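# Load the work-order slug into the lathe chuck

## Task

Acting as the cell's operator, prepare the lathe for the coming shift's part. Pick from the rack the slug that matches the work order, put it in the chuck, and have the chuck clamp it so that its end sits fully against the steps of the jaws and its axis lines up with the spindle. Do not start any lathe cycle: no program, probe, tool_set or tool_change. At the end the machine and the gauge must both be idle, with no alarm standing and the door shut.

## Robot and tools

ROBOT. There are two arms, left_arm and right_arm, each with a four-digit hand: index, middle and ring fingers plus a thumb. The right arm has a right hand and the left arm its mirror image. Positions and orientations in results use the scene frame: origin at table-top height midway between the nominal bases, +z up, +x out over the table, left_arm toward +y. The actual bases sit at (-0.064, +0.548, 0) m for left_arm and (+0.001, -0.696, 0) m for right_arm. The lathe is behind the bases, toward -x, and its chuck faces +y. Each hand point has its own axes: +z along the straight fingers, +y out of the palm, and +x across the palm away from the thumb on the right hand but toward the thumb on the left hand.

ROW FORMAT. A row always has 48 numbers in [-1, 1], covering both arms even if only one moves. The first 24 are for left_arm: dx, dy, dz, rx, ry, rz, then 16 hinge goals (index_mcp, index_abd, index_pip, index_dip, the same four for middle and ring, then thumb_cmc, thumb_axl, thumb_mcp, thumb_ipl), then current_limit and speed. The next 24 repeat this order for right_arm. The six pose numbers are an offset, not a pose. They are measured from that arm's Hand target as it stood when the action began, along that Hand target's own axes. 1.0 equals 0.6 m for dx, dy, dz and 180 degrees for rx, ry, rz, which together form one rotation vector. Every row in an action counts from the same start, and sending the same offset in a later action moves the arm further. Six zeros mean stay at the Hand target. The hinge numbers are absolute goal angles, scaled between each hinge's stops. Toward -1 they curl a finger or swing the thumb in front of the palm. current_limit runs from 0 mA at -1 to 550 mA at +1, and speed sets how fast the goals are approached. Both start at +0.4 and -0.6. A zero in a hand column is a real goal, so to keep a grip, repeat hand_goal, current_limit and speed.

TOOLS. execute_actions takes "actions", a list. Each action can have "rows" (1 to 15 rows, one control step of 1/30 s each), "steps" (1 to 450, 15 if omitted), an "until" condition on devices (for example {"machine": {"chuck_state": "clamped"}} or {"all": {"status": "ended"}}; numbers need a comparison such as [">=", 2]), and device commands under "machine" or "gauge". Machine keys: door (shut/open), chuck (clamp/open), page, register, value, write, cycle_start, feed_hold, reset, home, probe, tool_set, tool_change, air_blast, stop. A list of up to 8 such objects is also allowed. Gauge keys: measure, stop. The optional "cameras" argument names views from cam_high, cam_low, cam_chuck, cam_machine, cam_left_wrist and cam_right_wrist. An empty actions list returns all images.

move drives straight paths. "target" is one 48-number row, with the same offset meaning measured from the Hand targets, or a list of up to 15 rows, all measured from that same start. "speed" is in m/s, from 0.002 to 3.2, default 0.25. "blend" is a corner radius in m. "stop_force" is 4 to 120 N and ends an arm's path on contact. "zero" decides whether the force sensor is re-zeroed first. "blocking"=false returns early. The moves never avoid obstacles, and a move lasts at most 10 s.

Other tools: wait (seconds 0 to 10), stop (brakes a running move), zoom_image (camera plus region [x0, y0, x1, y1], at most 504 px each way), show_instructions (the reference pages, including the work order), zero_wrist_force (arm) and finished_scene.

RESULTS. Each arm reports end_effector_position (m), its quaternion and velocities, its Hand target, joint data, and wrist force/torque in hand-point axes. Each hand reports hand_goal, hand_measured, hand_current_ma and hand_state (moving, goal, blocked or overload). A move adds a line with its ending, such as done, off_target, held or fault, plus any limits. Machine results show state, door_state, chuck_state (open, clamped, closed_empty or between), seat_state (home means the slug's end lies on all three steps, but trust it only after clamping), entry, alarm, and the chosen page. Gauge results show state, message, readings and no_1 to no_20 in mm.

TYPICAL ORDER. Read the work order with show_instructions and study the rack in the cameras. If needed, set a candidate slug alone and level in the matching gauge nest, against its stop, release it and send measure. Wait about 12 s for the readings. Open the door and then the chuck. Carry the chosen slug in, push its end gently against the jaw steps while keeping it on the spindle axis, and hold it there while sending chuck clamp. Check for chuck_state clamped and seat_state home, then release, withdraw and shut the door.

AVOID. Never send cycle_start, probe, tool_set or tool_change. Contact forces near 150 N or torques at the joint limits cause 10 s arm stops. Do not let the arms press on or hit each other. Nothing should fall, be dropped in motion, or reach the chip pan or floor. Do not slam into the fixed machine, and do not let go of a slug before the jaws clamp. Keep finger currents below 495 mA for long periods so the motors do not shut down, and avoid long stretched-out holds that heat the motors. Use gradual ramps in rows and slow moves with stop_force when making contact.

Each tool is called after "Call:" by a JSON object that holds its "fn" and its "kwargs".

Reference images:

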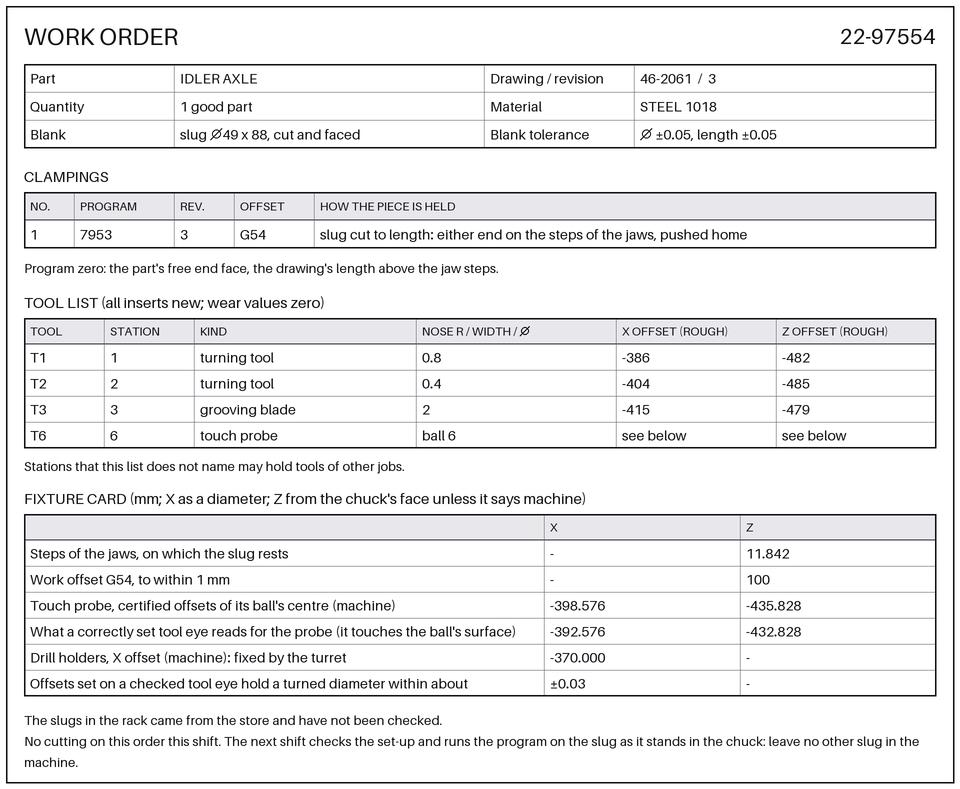

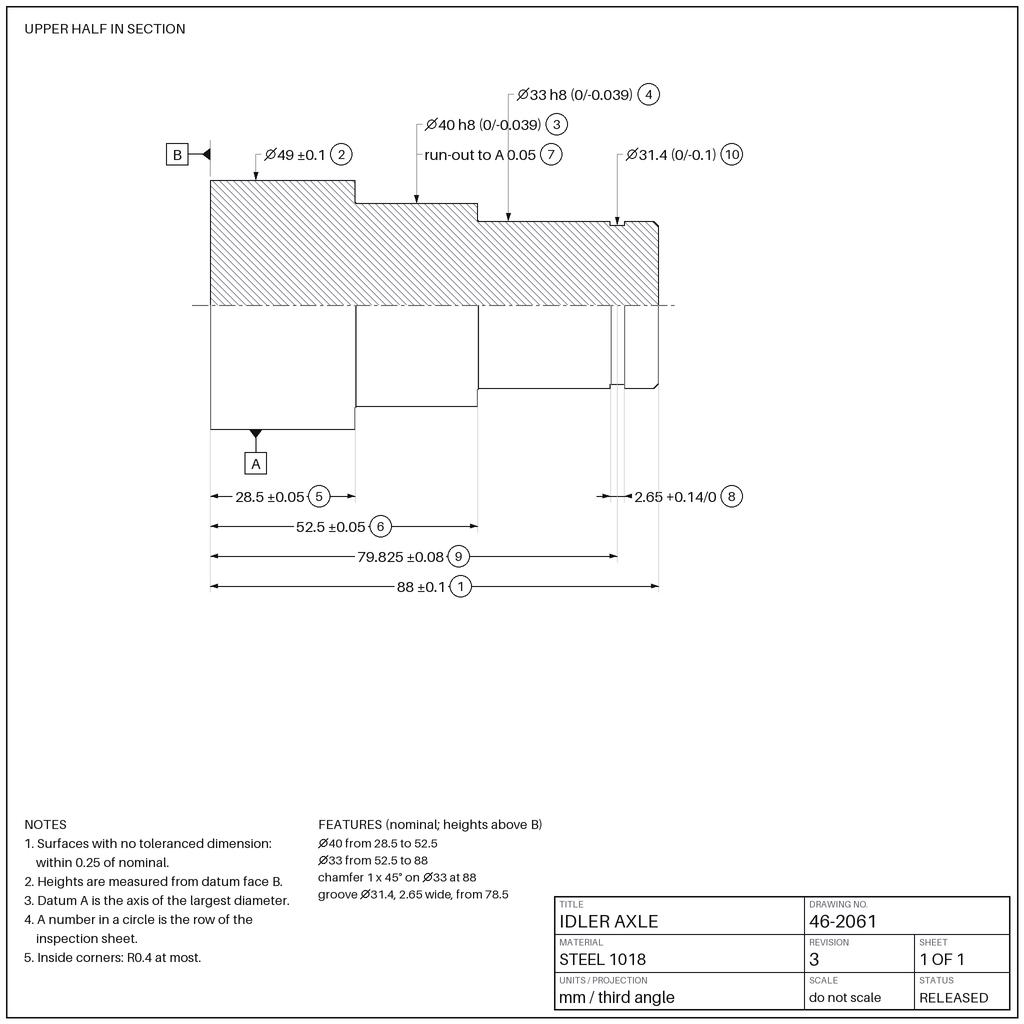

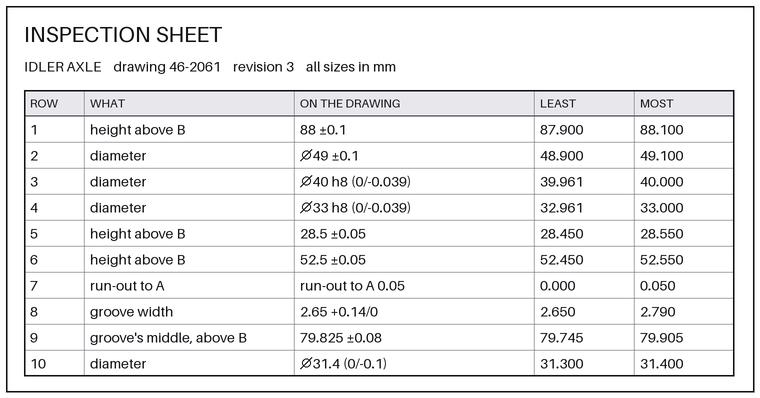

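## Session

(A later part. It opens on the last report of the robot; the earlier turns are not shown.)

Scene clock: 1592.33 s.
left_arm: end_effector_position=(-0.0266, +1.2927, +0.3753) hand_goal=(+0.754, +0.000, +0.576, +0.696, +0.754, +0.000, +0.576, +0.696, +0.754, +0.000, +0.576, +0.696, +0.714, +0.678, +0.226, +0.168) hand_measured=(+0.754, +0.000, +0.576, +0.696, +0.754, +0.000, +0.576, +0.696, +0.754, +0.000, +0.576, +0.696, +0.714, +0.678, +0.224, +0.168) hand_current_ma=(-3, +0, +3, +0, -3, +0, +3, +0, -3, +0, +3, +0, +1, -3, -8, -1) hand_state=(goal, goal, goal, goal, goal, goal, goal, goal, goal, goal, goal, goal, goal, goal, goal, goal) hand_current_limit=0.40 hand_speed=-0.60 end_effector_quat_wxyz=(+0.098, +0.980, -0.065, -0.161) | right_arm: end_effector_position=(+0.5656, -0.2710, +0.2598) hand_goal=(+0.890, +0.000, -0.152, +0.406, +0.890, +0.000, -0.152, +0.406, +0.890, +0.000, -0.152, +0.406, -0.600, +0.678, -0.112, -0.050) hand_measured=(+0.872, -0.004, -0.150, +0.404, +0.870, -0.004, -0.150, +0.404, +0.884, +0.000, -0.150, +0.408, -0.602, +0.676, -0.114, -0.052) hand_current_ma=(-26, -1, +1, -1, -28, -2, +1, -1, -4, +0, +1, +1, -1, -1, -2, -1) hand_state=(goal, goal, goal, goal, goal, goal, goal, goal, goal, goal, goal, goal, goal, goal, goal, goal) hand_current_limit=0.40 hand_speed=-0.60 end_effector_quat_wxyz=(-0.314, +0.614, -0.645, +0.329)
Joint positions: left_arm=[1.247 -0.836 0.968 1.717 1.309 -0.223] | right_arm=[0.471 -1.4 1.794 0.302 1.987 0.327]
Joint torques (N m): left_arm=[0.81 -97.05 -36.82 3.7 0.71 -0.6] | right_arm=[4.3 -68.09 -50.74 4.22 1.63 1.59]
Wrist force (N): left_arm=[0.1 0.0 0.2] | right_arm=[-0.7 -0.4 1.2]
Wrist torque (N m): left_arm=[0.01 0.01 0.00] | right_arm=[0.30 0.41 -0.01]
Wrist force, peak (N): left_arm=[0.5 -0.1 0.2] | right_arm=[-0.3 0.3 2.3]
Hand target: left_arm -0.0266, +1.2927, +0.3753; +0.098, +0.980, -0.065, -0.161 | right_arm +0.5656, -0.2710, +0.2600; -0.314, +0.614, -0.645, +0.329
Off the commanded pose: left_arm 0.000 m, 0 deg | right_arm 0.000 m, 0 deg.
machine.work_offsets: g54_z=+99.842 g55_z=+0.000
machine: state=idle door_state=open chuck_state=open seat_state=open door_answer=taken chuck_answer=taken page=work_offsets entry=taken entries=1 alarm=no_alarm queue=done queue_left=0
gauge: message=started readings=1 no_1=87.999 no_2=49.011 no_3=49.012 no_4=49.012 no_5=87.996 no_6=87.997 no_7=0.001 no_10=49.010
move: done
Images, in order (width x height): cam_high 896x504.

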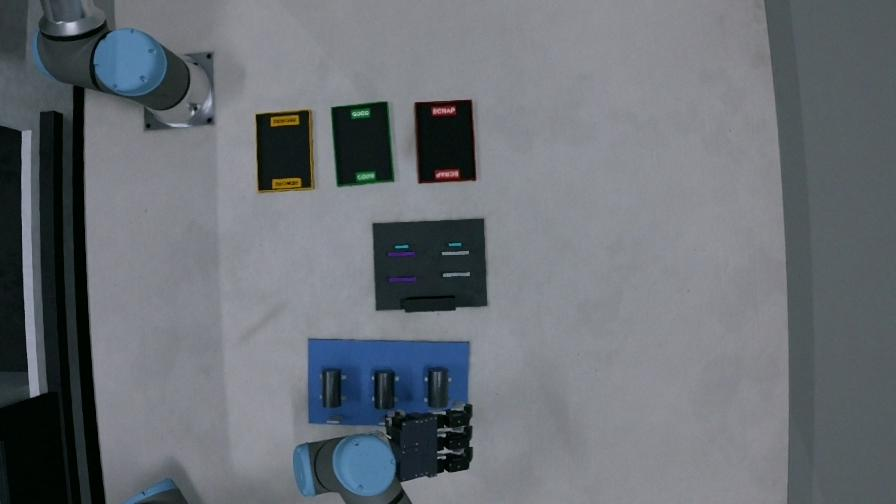

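Call:
{"fn": "move", "kwargs": {"target": [0,0,0,0,0,0, 0.754,0,0.576,0.696,0.754,0,0.576,0.696,0.754,0,0.576,0.696,0.714,0.678,0.226,0.168,0.4,-0.6, 0.75,-0.0207,0.0285,0,0,0, 0.754,0,0.576,0.696,0.754,0,0.576,0.696,0.754,0,0.576,0.696,0.714,0.678,0.226,0.168,0.4,-0.6], "speed": 0.25, "cameras": ["cam_high","cam_low"]}}

Call:
{"fn": "zoom_image", "kwargs": {"camera": "cam_high", "region": [364, 356, 474, 426]}}

Scene clock: 1602.17 s.
left_arm: end_effector_position=(-0.0266, +1.2927, +0.3753) hand_goal=(+0.754, +0.000, +0.576, +0.696, +0.754, +0.000, +0.576, +0.696, +0.754, +0.000, +0.576, +0.696, +0.714, +0.678, +0.226, +0.168) hand_measured=(+0.754, +0.000, +0.576, +0.696, +0.754, +0.000, +0.576, +0.696, +0.754, +0.000, +0.576, +0.696, +0.714, +0.678, +0.224, +0.168) hand_current_ma=(-3, +0, +3, +0, -3, +0, +3, +0, -3, +0, +3, +0, +1, -3, -8, -1) hand_state=(goal, goal, goal, goal, goal, goal, goal, goal, goal, goal, goal, goal, goal, goal, goal, goal) hand_current_limit=0.40 hand_speed=-0.60 end_effector_quat_wxyz=(+0.098, +0.980, -0.065, -0.161) | right_arm: end_effector_position=(+0.5652, -0.7214, +0.2594) hand_goal=(+0.754, +0.000, +0.576, +0.696, +0.754, +0.000, +0.576, +0.696, +0.754, +0.000, +0.576, +0.696, +0.714, +0.678, +0.226, +0.168) hand_measured=(+0.748, -0.002, +0.570, +0.692, +0.746, -0.004, +0.568, +0.692, +0.748, +0.000, +0.570, +0.692, +0.696, +0.676, +0.218, +0.166) hand_current_ma=(-6, -1, -5, -2, -7, -1, -6, -2, -5, +0, -5, -2, -23, -1, -9, -2) hand_state=(goal, goal, goal, goal, goal, goal, goal, goal, goal, goal, goal, goal, goal, goal, goal, goal) hand_current_limit=0.40 hand_speed=-0.60 end_effector_quat_wxyz=(-0.314, +0.614, -0.645, +0.329)
Joint positions: left_arm=[1.247 -0.836 0.968 1.717 1.309 -0.223] | right_arm=[-0.537 -1.69 2.092 0.284 1.183 -0.298]
Joint torques (N m): left_arm=[0.45 -94.24 -35.77 3.1 0.63 -0.62] | right_arm=[-18.51 -15.26 -51.68 4.06 -4.47 -1.96]
Wrist force (N): left_arm=[0.0 -0.3 0.3] | right_arm=[-0.9 -2.1 2.0]
Wrist torque (N m): left_arm=[-0.02 0.02 0.00] | right_arm=[0.00 0.42 0.21]
Wrist force, peak (N): left_arm=[0.3 -0.3 0.5] | right_arm=[-1.9 -2.1 1.9]
Hand target: left_arm -0.0266, +1.2927, +0.3753; +0.098, +0.980, -0.065, -0.161 | right_arm +0.5652, -0.7215, +0.2594; -0.314, +0.614, -0.645, +0.329
Off the commanded pose: left_arm 0.000 m, 0 deg | right_arm 0.000 m, 0 deg.
machine.work_offsets: g54_z=+99.842 g55_z=+0.000
machine: state=idle door_state=open chuck_state=open seat_state=open door_answer=taken chuck_answer=taken page=work_offsets entry=taken entries=1 alarm=no_alarm queue=done queue_left=0
gauge: message=started readings=1 no_1=87.999 no_2=49.011 no_3=49.012 no_4=49.012 no_5=87.996 no_6=87.997 no_7=0.001 no_10=49.010
move: done
Images, in order (width x height): cam_high 896x504, cam_low 896x504.

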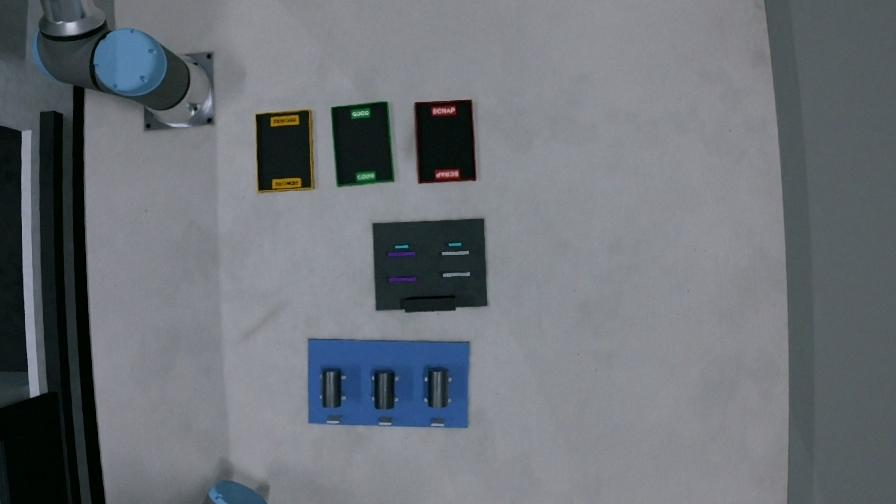

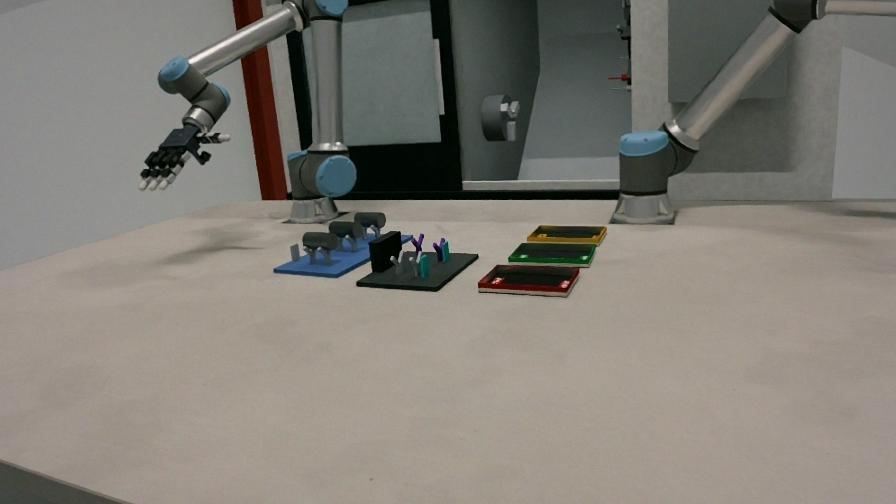

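Scaled by 4.582 from the camera's 896x504 image, which has a finer 1280x720 frame.

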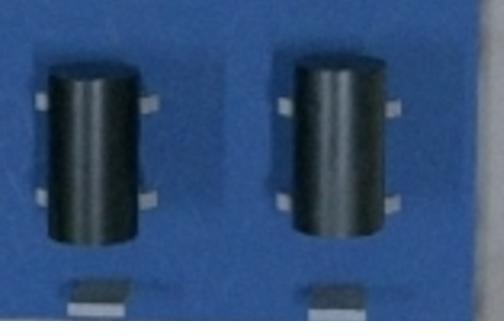

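Call:
{"fn": "move", "kwargs": {"target": [0.774,0.344,-0.308,0.111,0.076,0.129, 0.754,0,0.576,0.696,0.754,0,0.576,0.696,0.754,0,0.576,0.696,0.714,0.678,0.226,0.168,0.4,-0.6, 0,0,0,0,0,0, 0.754,0,0.576,0.696,0.754,0,0.576,0.696,0.754,0,0.576,0.696,0.714,0.678,0.226,0.168,0.4,-0.6], "speed": 0.35, "cameras": ["cam_high"]}}

Scene clock: 1632.30 s.
left_arm: end_effector_position=(+0.4504, +1.0495, +0.4499) hand_goal=(+0.754, +0.000, +0.576, +0.696, +0.754, +0.000, +0.576, +0.696, +0.754, +0.000, +0.576, +0.696, +0.714, +0.678, +0.226, +0.168) hand_measured=(+0.754, +0.000, +0.576, +0.696, +0.754, +0.000, +0.576, +0.696, +0.754, +0.000, +0.576, +0.696, +0.714, +0.678, +0.224, +0.168) hand_current_ma=(-3, +0, +3, +0, -3, +0, +3, +0, -3, +0, +3, +0, +1, -3, -9, -1) hand_state=(goal, goal, goal, goal, goal, goal, goal, goal, goal, goal, goal, goal, goal, goal, goal, goal) hand_current_limit=0.40 hand_speed=-0.60 end_effector_quat_wxyz=(-0.035, +0.961, -0.274, -0.008) | right_arm: end_effector_position=(+0.5652, -0.7215, +0.2594) hand_goal=(+0.754, +0.000, +0.576, +0.696, +0.754, +0.000, +0.576, +0.696, +0.754, +0.000, +0.576, +0.696, +0.714, +0.678, +0.226, +0.168) hand_measured=(+0.748, -0.002, +0.570, +0.692, +0.746, -0.004, +0.568, +0.692, +0.748, +0.000, +0.570, +0.692, +0.696, +0.676, +0.218, +0.166) hand_current_ma=(-6, -1, -5, -2, -7, -1, -6, -2, -5, +0, -5, -2, -23, -1, -9, -2) hand_state=(goal, goal, goal, goal, goal, goal, goal, goal, goal, goal, goal, goal, goal, goal, goal, goal) hand_current_limit=0.40 hand_speed=-0.60 end_effector_quat_wxyz=(-0.314, +0.614, -0.645, +0.329)
Joint positions: left_arm=[0.583 -1.038 1.04 1.526 1.513 -0.426] | right_arm=[-0.537 -1.69 2.092 0.284 1.183 -0.298]
Joint torques (N m): left_arm=[-16.91 -62.65 -45.83 6.27 1.9 -2] | right_arm=[-18.26 -17.09 -51.35 3.87 -4.42 -2.51]
Wrist force (N): left_arm=[0.5 -0.3 0.0] | right_arm=[-1.0 -1.8 2.2]
Wrist torque (N m): left_arm=[0.01 0.01 0.21] | right_arm=[0.02 0.44 0.22]
Wrist force, peak (N): left_arm=[2.6 -0.4 -0.7] | right_arm=[-1.2 -2.1 2.3]
Hand target: left_arm +0.4506, +1.0495, +0.4499; -0.035, +0.961, -0.274, -0.008 | right_arm +0.5652, -0.7215, +0.2594; -0.314, +0.614, -0.645, +0.329
Off the commanded pose: left_arm 0.000 m, 0 deg | right_arm 0.000 m, 0 deg.
machine.work_offsets: g54_z=+99.842 g55_z=+0.000
machine: state=idle door_state=open chuck_state=open seat_state=open door_answer=taken chuck_answer=taken page=work_offsets entry=taken entries=1 alarm=no_alarm queue=done queue_left=0
gauge: message=started readings=1 no_1=87.999 no_2=49.011 no_3=49.012 no_4=49.012 no_5=87.996 no_6=87.997 no_7=0.001 no_10=49.010
move: done
Images, in order (width x height): cam_high 896x504.

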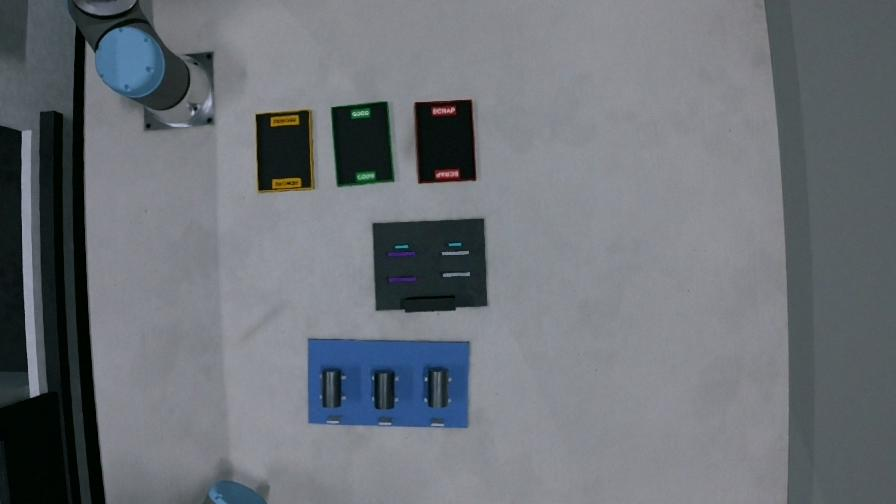

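Call:
{"fn": "move", "kwargs": {"target": [0.7685,0.701,-0.021,0.155,0.1063,0.1806, 0.754,0,0.576,0.696,0.754,0,0.576,0.696,0.754,0,0.576,0.696,0.714,0.678,0.226,0.168,0.4,-0.6, 0,0,0,0,0,0, 0.754,0,0.576,0.696,0.754,0,0.576,0.696,0.754,0,0.576,0.696,0.714,0.678,0.226,0.168,0.4,-0.6], "speed": 0.35}}

Scene clock: 1640.17 s.
left_arm: end_effector_position=(+0.6199, +0.4496, +0.4199) hand_goal=(+0.754, +0.000, +0.576, +0.696, +0.754, +0.000, +0.576, +0.696, +0.754, +0.000, +0.576, +0.696, +0.714, +0.678, +0.226, +0.168) hand_measured=(+0.750, +0.000, +0.576, +0.696, +0.750, +0.000, +0.576, +0.696, +0.750, +0.000, +0.576, +0.696, +0.710, +0.678, +0.224, +0.168) hand_current_ma=(-15, +0, +3, +0, -14, +0, +3, +0, -17, +0, +3, +0, -12, -3, -10, -1) hand_state=(goal, goal, goal, goal, goal, goal, goal, goal, goal, goal, goal, goal, goal, goal, goal, goal) hand_current_limit=0.40 hand_speed=-0.60 end_effector_quat_wxyz=(-0.213, +0.799, -0.524, +0.204) | right_arm: end_effector_position=(+0.5652, -0.7215, +0.2594) hand_goal=(+0.754, +0.000, +0.576, +0.696, +0.754, +0.000, +0.576, +0.696, +0.754, +0.000, +0.576, +0.696, +0.714, +0.678, +0.226, +0.168) hand_measured=(+0.748, -0.002, +0.570, +0.692, +0.746, -0.004, +0.568, +0.692, +0.748, +0.000, +0.570, +0.692, +0.696, +0.676, +0.218, +0.166) hand_current_ma=(-6, -1, -5, -2, -7, -1, -6, -2, -5, +0, -5, -2, -23, -1, -9, -2) hand_state=(goal, goal, goal, goal, goal, goal, goal, goal, goal, goal, goal, goal, goal, goal, goal, goal) hand_current_limit=0.40 hand_speed=-0.60 end_effector_quat_wxyz=(-0.314, +0.614, -0.645, +0.329)
Joint positions: left_arm=[-0.423 -1.374 1.472 0.975 1.226 -0.739] | right_arm=[-0.537 -1.69 2.092 0.284 1.183 -0.298]
Joint torques (N m): left_arm=[-15.82 -39.8 -48.37 0.42 -2.55 -1.8] | right_arm=[-17.1 -16.12 -50.7 3.76 -4.32 -2.52]
Wrist force (N): left_arm=[0.3 -1.0 0.0] | right_arm=[-1.1 -1.9 2.1]
Wrist torque (N m): left_arm=[-0.02 0.12 0.19] | right_arm=[0.01 0.45 0.20]
Wrist force, peak (N): left_arm=[2.6 -0.5 -0.1] | right_arm=[-0.7 -2.1 2.6]
Hand target: left_arm +0.6200, +0.4494, +0.4199; -0.213, +0.799, -0.524, +0.204 | right_arm +0.5652, -0.7215, +0.2594; -0.314, +0.614, -0.645, +0.329
Off the commanded pose: left_arm 0.000 m, 0 deg | right_arm 0.000 m, 0 deg.
machine.work_offsets: g54_z=+99.842 g55_z=+0.000
machine: state=idle door_state=open chuck_state=open seat_state=open door_answer=taken chuck_answer=taken page=work_offsets entry=taken entries=1 alarm=no_alarm queue=done queue_left=0
gauge: message=started readings=1 no_1=87.999 no_2=49.011 no_3=49.012 no_4=49.012 no_5=87.996 no_6=87.997 no_7=0.001 no_10=49.010
move: done

Call:
{"fn": "move", "kwargs": {"target": [0.882,0.49,-0.0575,0.1033,0.0708,0.1204, 0.754,0,0.576,0.696,0.754,0,0.576,0.696,0.754,0,0.576,0.696,0.714,0.678,0.226,0.168,0.4,-0.6, 0,0,0,0,0,0, 0.754,0,0.576,0.696,0.754,0,0.576,0.696,0.754,0,0.576,0.696,0.714,0.678,0.226,0.168,0.4,-0.6], "speed": 0.35, "cameras": ["cam_high","cam_low","cam_left_wrist"]}}

Scene clock: 1650.43 s.
left_arm: end_effector_position=(+0.5743, -0.1498, +0.3399) hand_goal=(+0.754, +0.000, +0.576, +0.696, +0.754, +0.000, +0.576, +0.696, +0.754, +0.000, +0.576, +0.696, +0.714, +0.678, +0.226, +0.168) hand_measured=(+0.748, +0.000, +0.576, +0.696, +0.748, +0.000, +0.576, +0.696, +0.748, +0.000, +0.576, +0.696, +0.708, +0.678, +0.224, +0.168) hand_current_ma=(-24, +0, +1, +0, -23, +0, +2, +0, -28, +0, +1, +0, -24, -3, -10, -1) hand_state=(goal, goal, goal, goal, goal, goal, goal, goal, goal, goal, goal, goal, goal, goal, goal, goal) hand_current_limit=0.40 hand_speed=-0.60 end_effector_quat_wxyz=(-0.313, +0.615, -0.645, +0.328) | right_arm: end_effector_position=(+0.5652, -0.7215, +0.2594) hand_goal=(+0.754, +0.000, +0.576, +0.696, +0.754, +0.000, +0.576, +0.696, +0.754, +0.000, +0.576, +0.696, +0.714, +0.678, +0.226, +0.168) hand_measured=(+0.748, -0.002, +0.570, +0.692, +0.746, -0.004, +0.568, +0.692, +0.748, +0.000, +0.570, +0.692, +0.696, +0.676, +0.218, +0.166) hand_current_ma=(-6, -1, -5, -2, -7, -1, -6, -2, -5, +0, -5, -2, -23, -1, -9, -2) hand_state=(goal, goal, goal, goal, goal, goal, goal, goal, goal, goal, goal, goal, goal, goal, goal, goal) hand_current_limit=0.40 hand_speed=-0.60 end_effector_quat_wxyz=(-0.314, +0.614, -0.645, +0.329)
Joint positions: left_arm=[-1.155 -0.974 1.098 0.892 0.765 -0.861] | right_arm=[-0.537 -1.69 2.092 0.284 1.183 -0.298]
Joint torques (N m): left_arm=[-18.45 -70.31 -46.86 4.63 -3.16 1.95] | right_arm=[-17.12 -17.74 -49.92 3.64 -4.42 -2.49]
Wrist force (N): left_arm=[-0.1 -1.6 0.2] | right_arm=[-1.0 -1.9 2.1]
Wrist torque (N m): left_arm=[-0.10 0.21 -0.11] | right_arm=[0.01 0.44 0.21]
Wrist force, peak (N): left_arm=[-1.3 -2.0 0.2] | right_arm=[-1.1 -2.1 2.4]
Hand target: left_arm +0.5743, -0.1499, +0.3399; -0.313, +0.615, -0.645, +0.328 | right_arm +0.5652, -0.7215, +0.2594; -0.314, +0.614, -0.645, +0.329
Off the commanded pose: left_arm 0.000 m, 0 deg | right_arm 0.000 m, 0 deg.
machine.work_offsets: g54_z=+99.842 g55_z=+0.000
machine: state=idle door_state=open chuck_state=open seat_state=open door_answer=taken chuck_answer=taken page=work_offsets entry=taken entries=1 alarm=no_alarm queue=done queue_left=0
gauge: message=started readings=1 no_1=87.999 no_2=49.011 no_3=49.012 no_4=49.012 no_5=87.996 no_6=87.997 no_7=0.001 no_10=49.010
move: done
Images, in order (width x height): cam_high 896x504, cam_low 896x504, cam_left_wrist 616x616.

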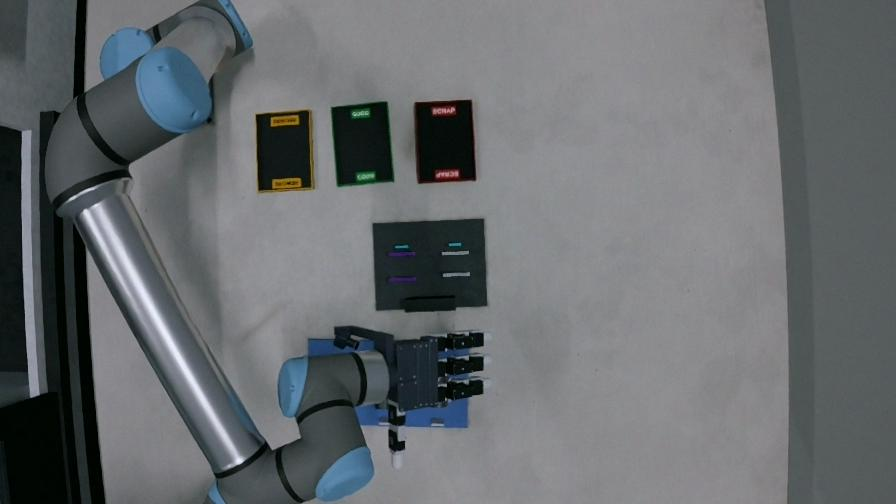

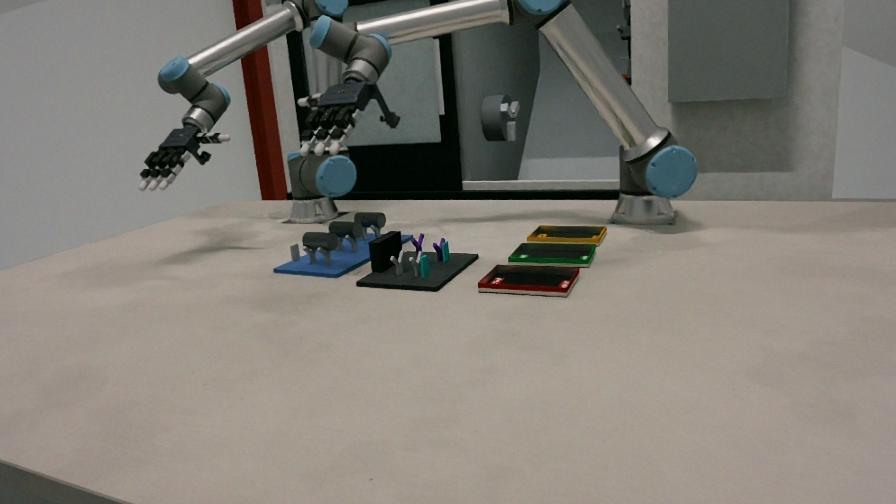

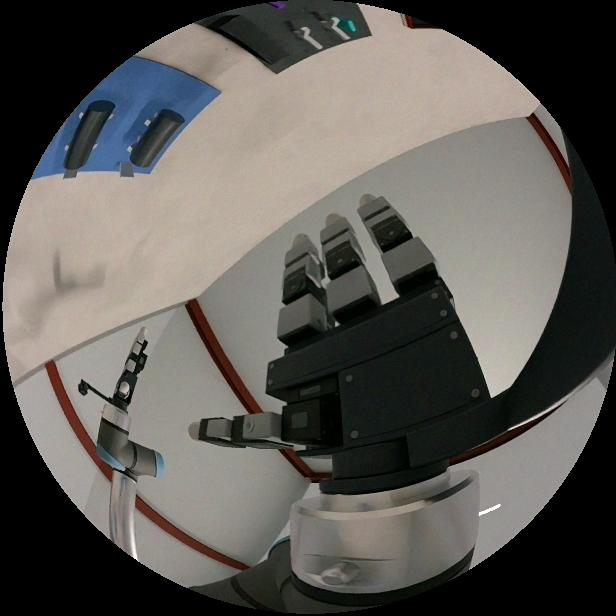

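Call:
{"fn": "zoom_image", "kwargs": {"camera": "cam_high", "region": [374, 316, 504, 476]}}

Scaled by 3.150 from the camera's 896x504 image, which has a finer 1280x720 frame.

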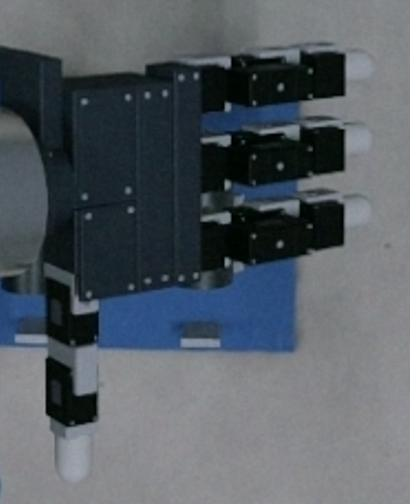

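Call:
{"fn": "move", "kwargs": {"target": [0.1364,0.2397,0.1805,0,0,0, 0.89,0,-0.153,0.406,0.89,0,-0.153,0.406,0.89,0,-0.153,0.406,-0.6,0.678,-0.112,-0.05,0.4,-0.6, 0,0,0,0,0,0, 0.754,0,0.576,0.696,0.754,0,0.576,0.696,0.754,0,0.576,0.696,0.714,0.678,0.226,0.168,0.4,-0.6], "speed": 0.15, "cameras": ["cam_high","cam_low","cam_left_wrist"]}}

Call:
{"fn": "zoom_image", "kwargs": {"camera": "cam_high", "region": [364, 326, 504, 446]}}

Scene clock: 1677.57 s.
left_arm: end_effector_position=(+0.5734, -0.2316, +0.1600) hand_goal=(+0.890, +0.000, -0.152, +0.406, +0.890, +0.000, -0.152, +0.406, +0.890, +0.000, -0.152, +0.406, -0.600, +0.678, -0.112, -0.050) hand_measured=(+0.874, +0.000, -0.150, +0.408, +0.874, +0.000, -0.150, +0.408, +0.870, +0.000, -0.150, +0.408, -0.598, +0.678, -0.110, -0.048) hand_current_ma=(-73, +0, +6, +10, -72, +0, +8, +9, -87, +0, +6, +9, +10, -3, +6, +9) hand_state=(goal, goal, goal, goal, goal, goal, goal, goal, goal, goal, goal, goal, goal, goal, goal, goal) hand_current_limit=0.40 hand_speed=-0.60 end_effector_quat_wxyz=(-0.313, +0.615, -0.645, +0.328) | right_arm: end_effector_position=(+0.5652, -0.7215, +0.2594) hand_goal=(+0.754, +0.000, +0.576, +0.696, +0.754, +0.000, +0.576, +0.696, +0.754, +0.000, +0.576, +0.696, +0.714, +0.678, +0.226, +0.168) hand_measured=(+0.748, -0.002, +0.570, +0.692, +0.746, -0.004, +0.568, +0.692, +0.748, +0.000, +0.570, +0.692, +0.696, +0.676, +0.218, +0.166) hand_current_ma=(-6, -1, -5, -2, -7, -1, -6, -2, -5, +0, -5, -2, -23, -1, -9, -2) hand_state=(goal, goal, goal, goal, goal, goal, goal, goal, goal, goal, goal, goal, goal, goal, goal, goal) hand_current_limit=0.40 hand_speed=-0.60 end_effector_quat_wxyz=(-0.314, +0.614, -0.645, +0.329)
Joint positions: left_arm=[-1.193 -0.774 1.087 0.739 0.745 -0.909] | right_arm=[-0.537 -1.69 2.092 0.284 1.183 -0.298]
Joint torques (N m): left_arm=[-17.2 -82.63 -45.9 0.73 -3.66 -1.88] | right_arm=[-16.98 -17.07 -48.46 3.79 -4.16 -2.11]
Wrist force (N): left_arm=[-0.1 -1.4 0.1] | right_arm=[-0.9 -1.7 2.3]
Wrist torque (N m): left_arm=[-0.04 0.23 0.09] | right_arm=[0.02 0.42 0.22]
Wrist force, peak (N): left_arm=[-0.5 -2.9 -0.5] | right_arm=[-0.9 -2.1 2.4]
Hand target: left_arm +0.5734, -0.2317, +0.1598; -0.313, +0.615, -0.645, +0.328 | right_arm +0.5652, -0.7215, +0.2594; -0.314, +0.614, -0.645, +0.329
Off the commanded pose: left_arm 0.000 m, 0 deg | right_arm 0.000 m, 0 deg.
machine.work_offsets: g54_z=+99.842 g55_z=+0.000
machine: state=idle door_state=open chuck_state=open seat_state=open door_answer=taken chuck_answer=taken page=work_offsets entry=taken entries=1 alarm=no_alarm queue=done queue_left=0
gauge: message=started readings=1 no_1=87.999 no_2=49.011 no_3=49.012 no_4=49.012 no_5=87.996 no_6=87.997 no_7=0.001 no_10=49.010
move: done
Images, in order (width x height): cam_high 896x504, cam_low 896x504, cam_left_wrist 616x616.

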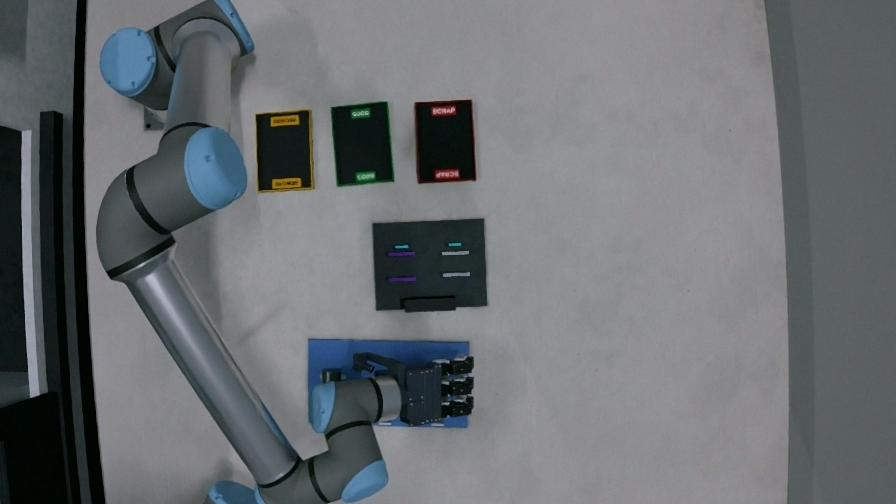

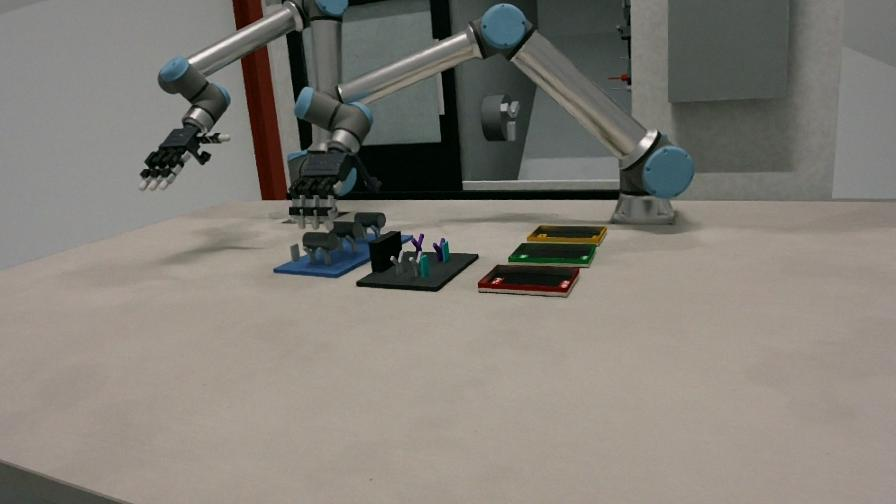

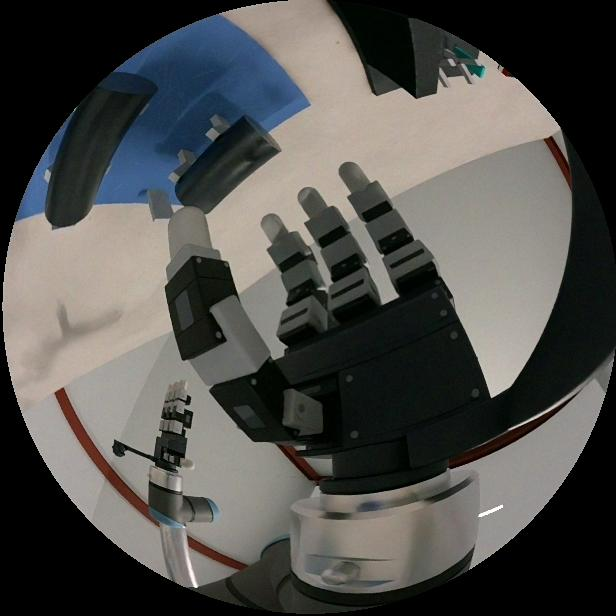

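Scaled by 3.600 from the camera's 896x504 image, which has a finer 1280x720 frame.

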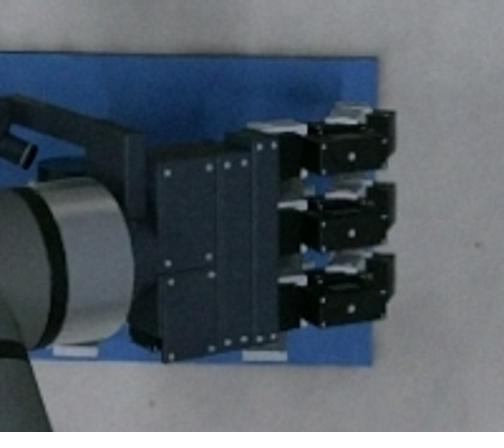

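Call:
{"fn": "move", "kwargs": {"target": [0,0.0607,0.0441,0,0,0, 0.89,0,-0.153,0.406,0.89,0,-0.153,0.406,0.89,0,-0.153,0.406,-0.6,0.678,-0.112,-0.05,0.4,-0.6, 0,0,0,0,0,0, 0.754,0,0.576,0.696,0.754,0,0.576,0.696,0.754,0,0.576,0.696,0.714,0.678,0.226,0.168,0.4,-0.6], "speed": 0.06, "cameras": ["cam_high","cam_low","cam_left_wrist"]}}

Call:
{"fn": "zoom_image", "kwargs": {"camera": "cam_high", "region": [364, 326, 504, 446]}}

Call:
{"fn": "zoom_image", "kwargs": {"camera": "cam_low", "region": [250, 160, 420, 290]}}

Call:
{"fn": "zoom_image", "kwargs": {"camera": "cam_left_wrist", "region": [60, 50, 460, 400]}}

Scene clock: 1701.07 s.
left_arm: end_effector_position=(+0.5733, -0.2317, +0.1149) hand_goal=(+0.890, +0.000, -0.152, +0.406, +0.890, +0.000, -0.152, +0.406, +0.890, +0.000, -0.152, +0.406, -0.600, +0.678, -0.112, -0.050) hand_measured=(+0.874, +0.000, -0.150, +0.408, +0.874, +0.000, -0.150, +0.408, +0.872, +0.000, -0.150, +0.408, -0.598, +0.678, -0.110, -0.048) hand_current_ma=(-71, +0, +6, +10, -70, +0, +8, +9, -84, +0, +6, +9, +10, -3, +6, +9) hand_state=(goal, goal, goal, goal, goal, goal, goal, goal, goal, goal, goal, goal, goal, goal, goal, goal) hand_current_limit=0.40 hand_speed=-0.60 end_effector_quat_wxyz=(-0.313, +0.615, -0.645, +0.328) | right_arm: end_effector_position=(+0.5652, -0.7215, +0.2594) hand_goal=(+0.754, +0.000, +0.576, +0.696, +0.754, +0.000, +0.576, +0.696, +0.754, +0.000, +0.576, +0.696, +0.714, +0.678, +0.226, +0.168) hand_measured=(+0.748, -0.002, +0.570, +0.692, +0.746, -0.004, +0.568, +0.692, +0.748, +0.000, +0.570, +0.692, +0.696, +0.676, +0.218, +0.166) hand_current_ma=(-6, -1, -5, -2, -7, -1, -6, -2, -5, +0, -5, -2, -23, -1, -9, -2) hand_state=(goal, goal, goal, goal, goal, goal, goal, goal, goal, goal, goal, goal, goal, goal, goal, goal) hand_current_limit=0.40 hand_speed=-0.60 end_effector_quat_wxyz=(-0.314, +0.614, -0.645, +0.329)
Joint positions: left_arm=[-1.194 -0.746 1.12 0.678 0.745 -0.909] | right_arm=[-0.537 -1.69 2.092 0.284 1.183 -0.298]
Joint torques (N m): left_arm=[-15.22 -81.73 -24.88 0.75 -3.26 1.82] | right_arm=[-16.49 -17.21 -47.37 3.83 -3.86 -1.45]
Wrist force (N): left_arm=[-0.1 -1.8 0.2] | right_arm=[-0.8 -2.0 2.1]
Wrist torque (N m): left_arm=[-0.09 0.24 0.11] | right_arm=[-0.01 0.41 0.22]
Wrist force, peak (N): left_arm=[-0.2 -2.3 -0.3] | right_arm=[-0.8 -2.2 2.5]
Hand target: left_arm +0.5733, -0.2317, +0.1148; -0.313, +0.615, -0.645, +0.328 | right_arm +0.5652, -0.7215, +0.2594; -0.314, +0.614, -0.645, +0.329
Off the commanded pose: left_arm 0.000 m, 0 deg | right_arm 0.000 m, 0 deg.
machine.work_offsets: g54_z=+99.842 g55_z=+0.000
machine: state=idle door_state=open chuck_state=open seat_state=open door_answer=taken chuck_answer=taken page=work_offsets entry=taken entries=1 alarm=no_alarm queue=done queue_left=0
gauge: message=started readings=1 no_1=87.999 no_2=49.011 no_3=49.012 no_4=49.012 no_5=87.996 no_6=87.997 no_7=0.001 no_10=49.010
move: done
Images, in order (width x height): cam_high 896x504, cam_low 896x504, cam_left_wrist 616x616.

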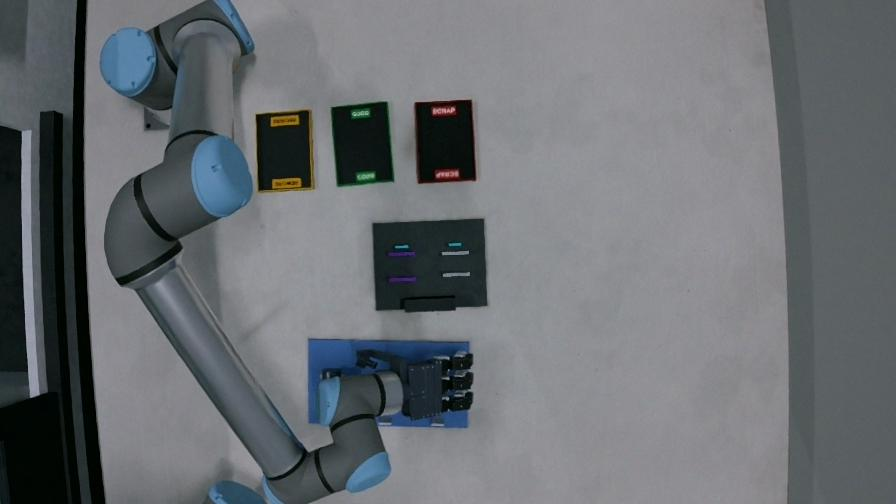

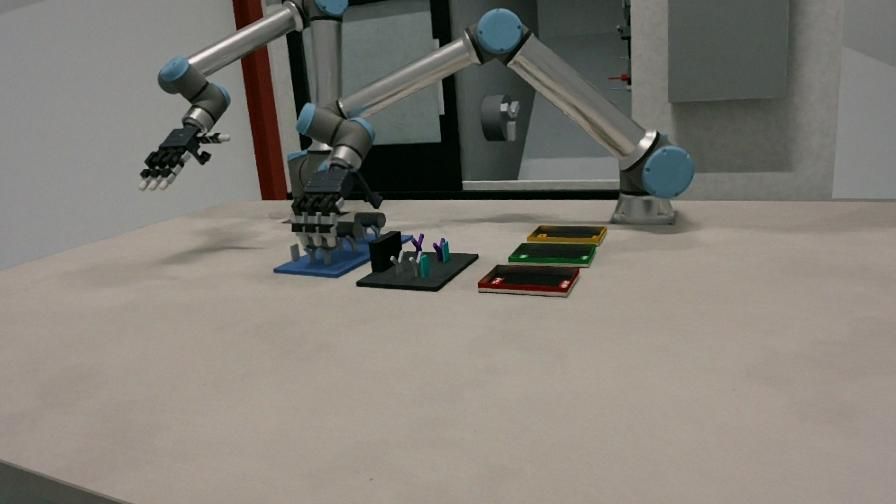

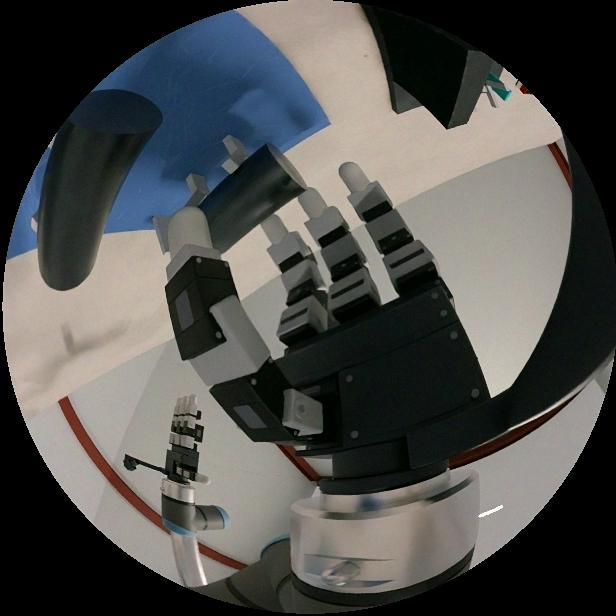

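Scaled by 3.600 from the camera's 896x504 image, which has a finer 1280x720 frame.

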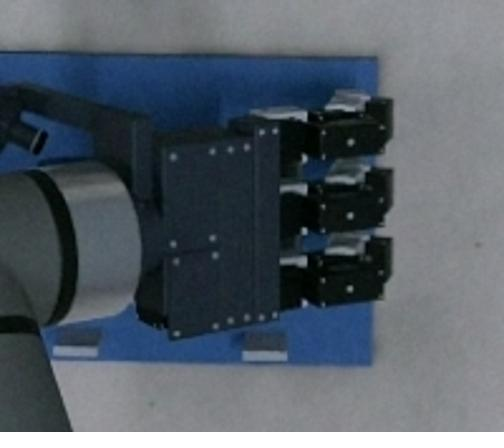

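Scaled by 2.965 from the camera's 896x504 image, which has a finer 1280x720 frame.

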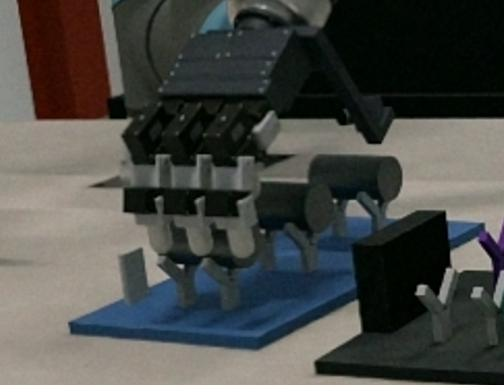

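Scaled by 1.260 from the camera's 616x616 image, which has a finer 880x880 frame.

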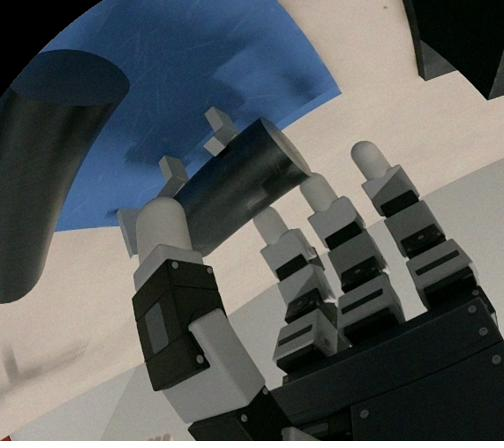

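Call:
{"fn": "zoom_image", "kwargs": {"camera": "cam_low", "region": [275, 190, 375, 270]}}

Call:
{"fn": "zoom_image", "kwargs": {"camera": "cam_left_wrist", "region": [140, 120, 400, 320]}}

Scaled by 5.040 from the camera's 896x504 image, which has a finer 1280x720 frame.

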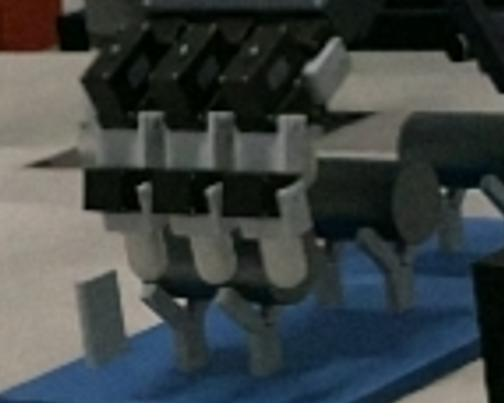

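Scaled by 1.938 from the camera's 616x616 image, which has a finer 880x880 frame.

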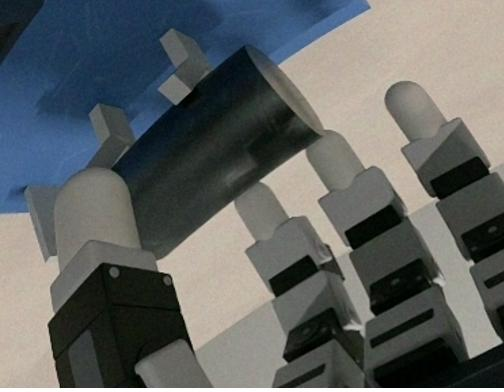

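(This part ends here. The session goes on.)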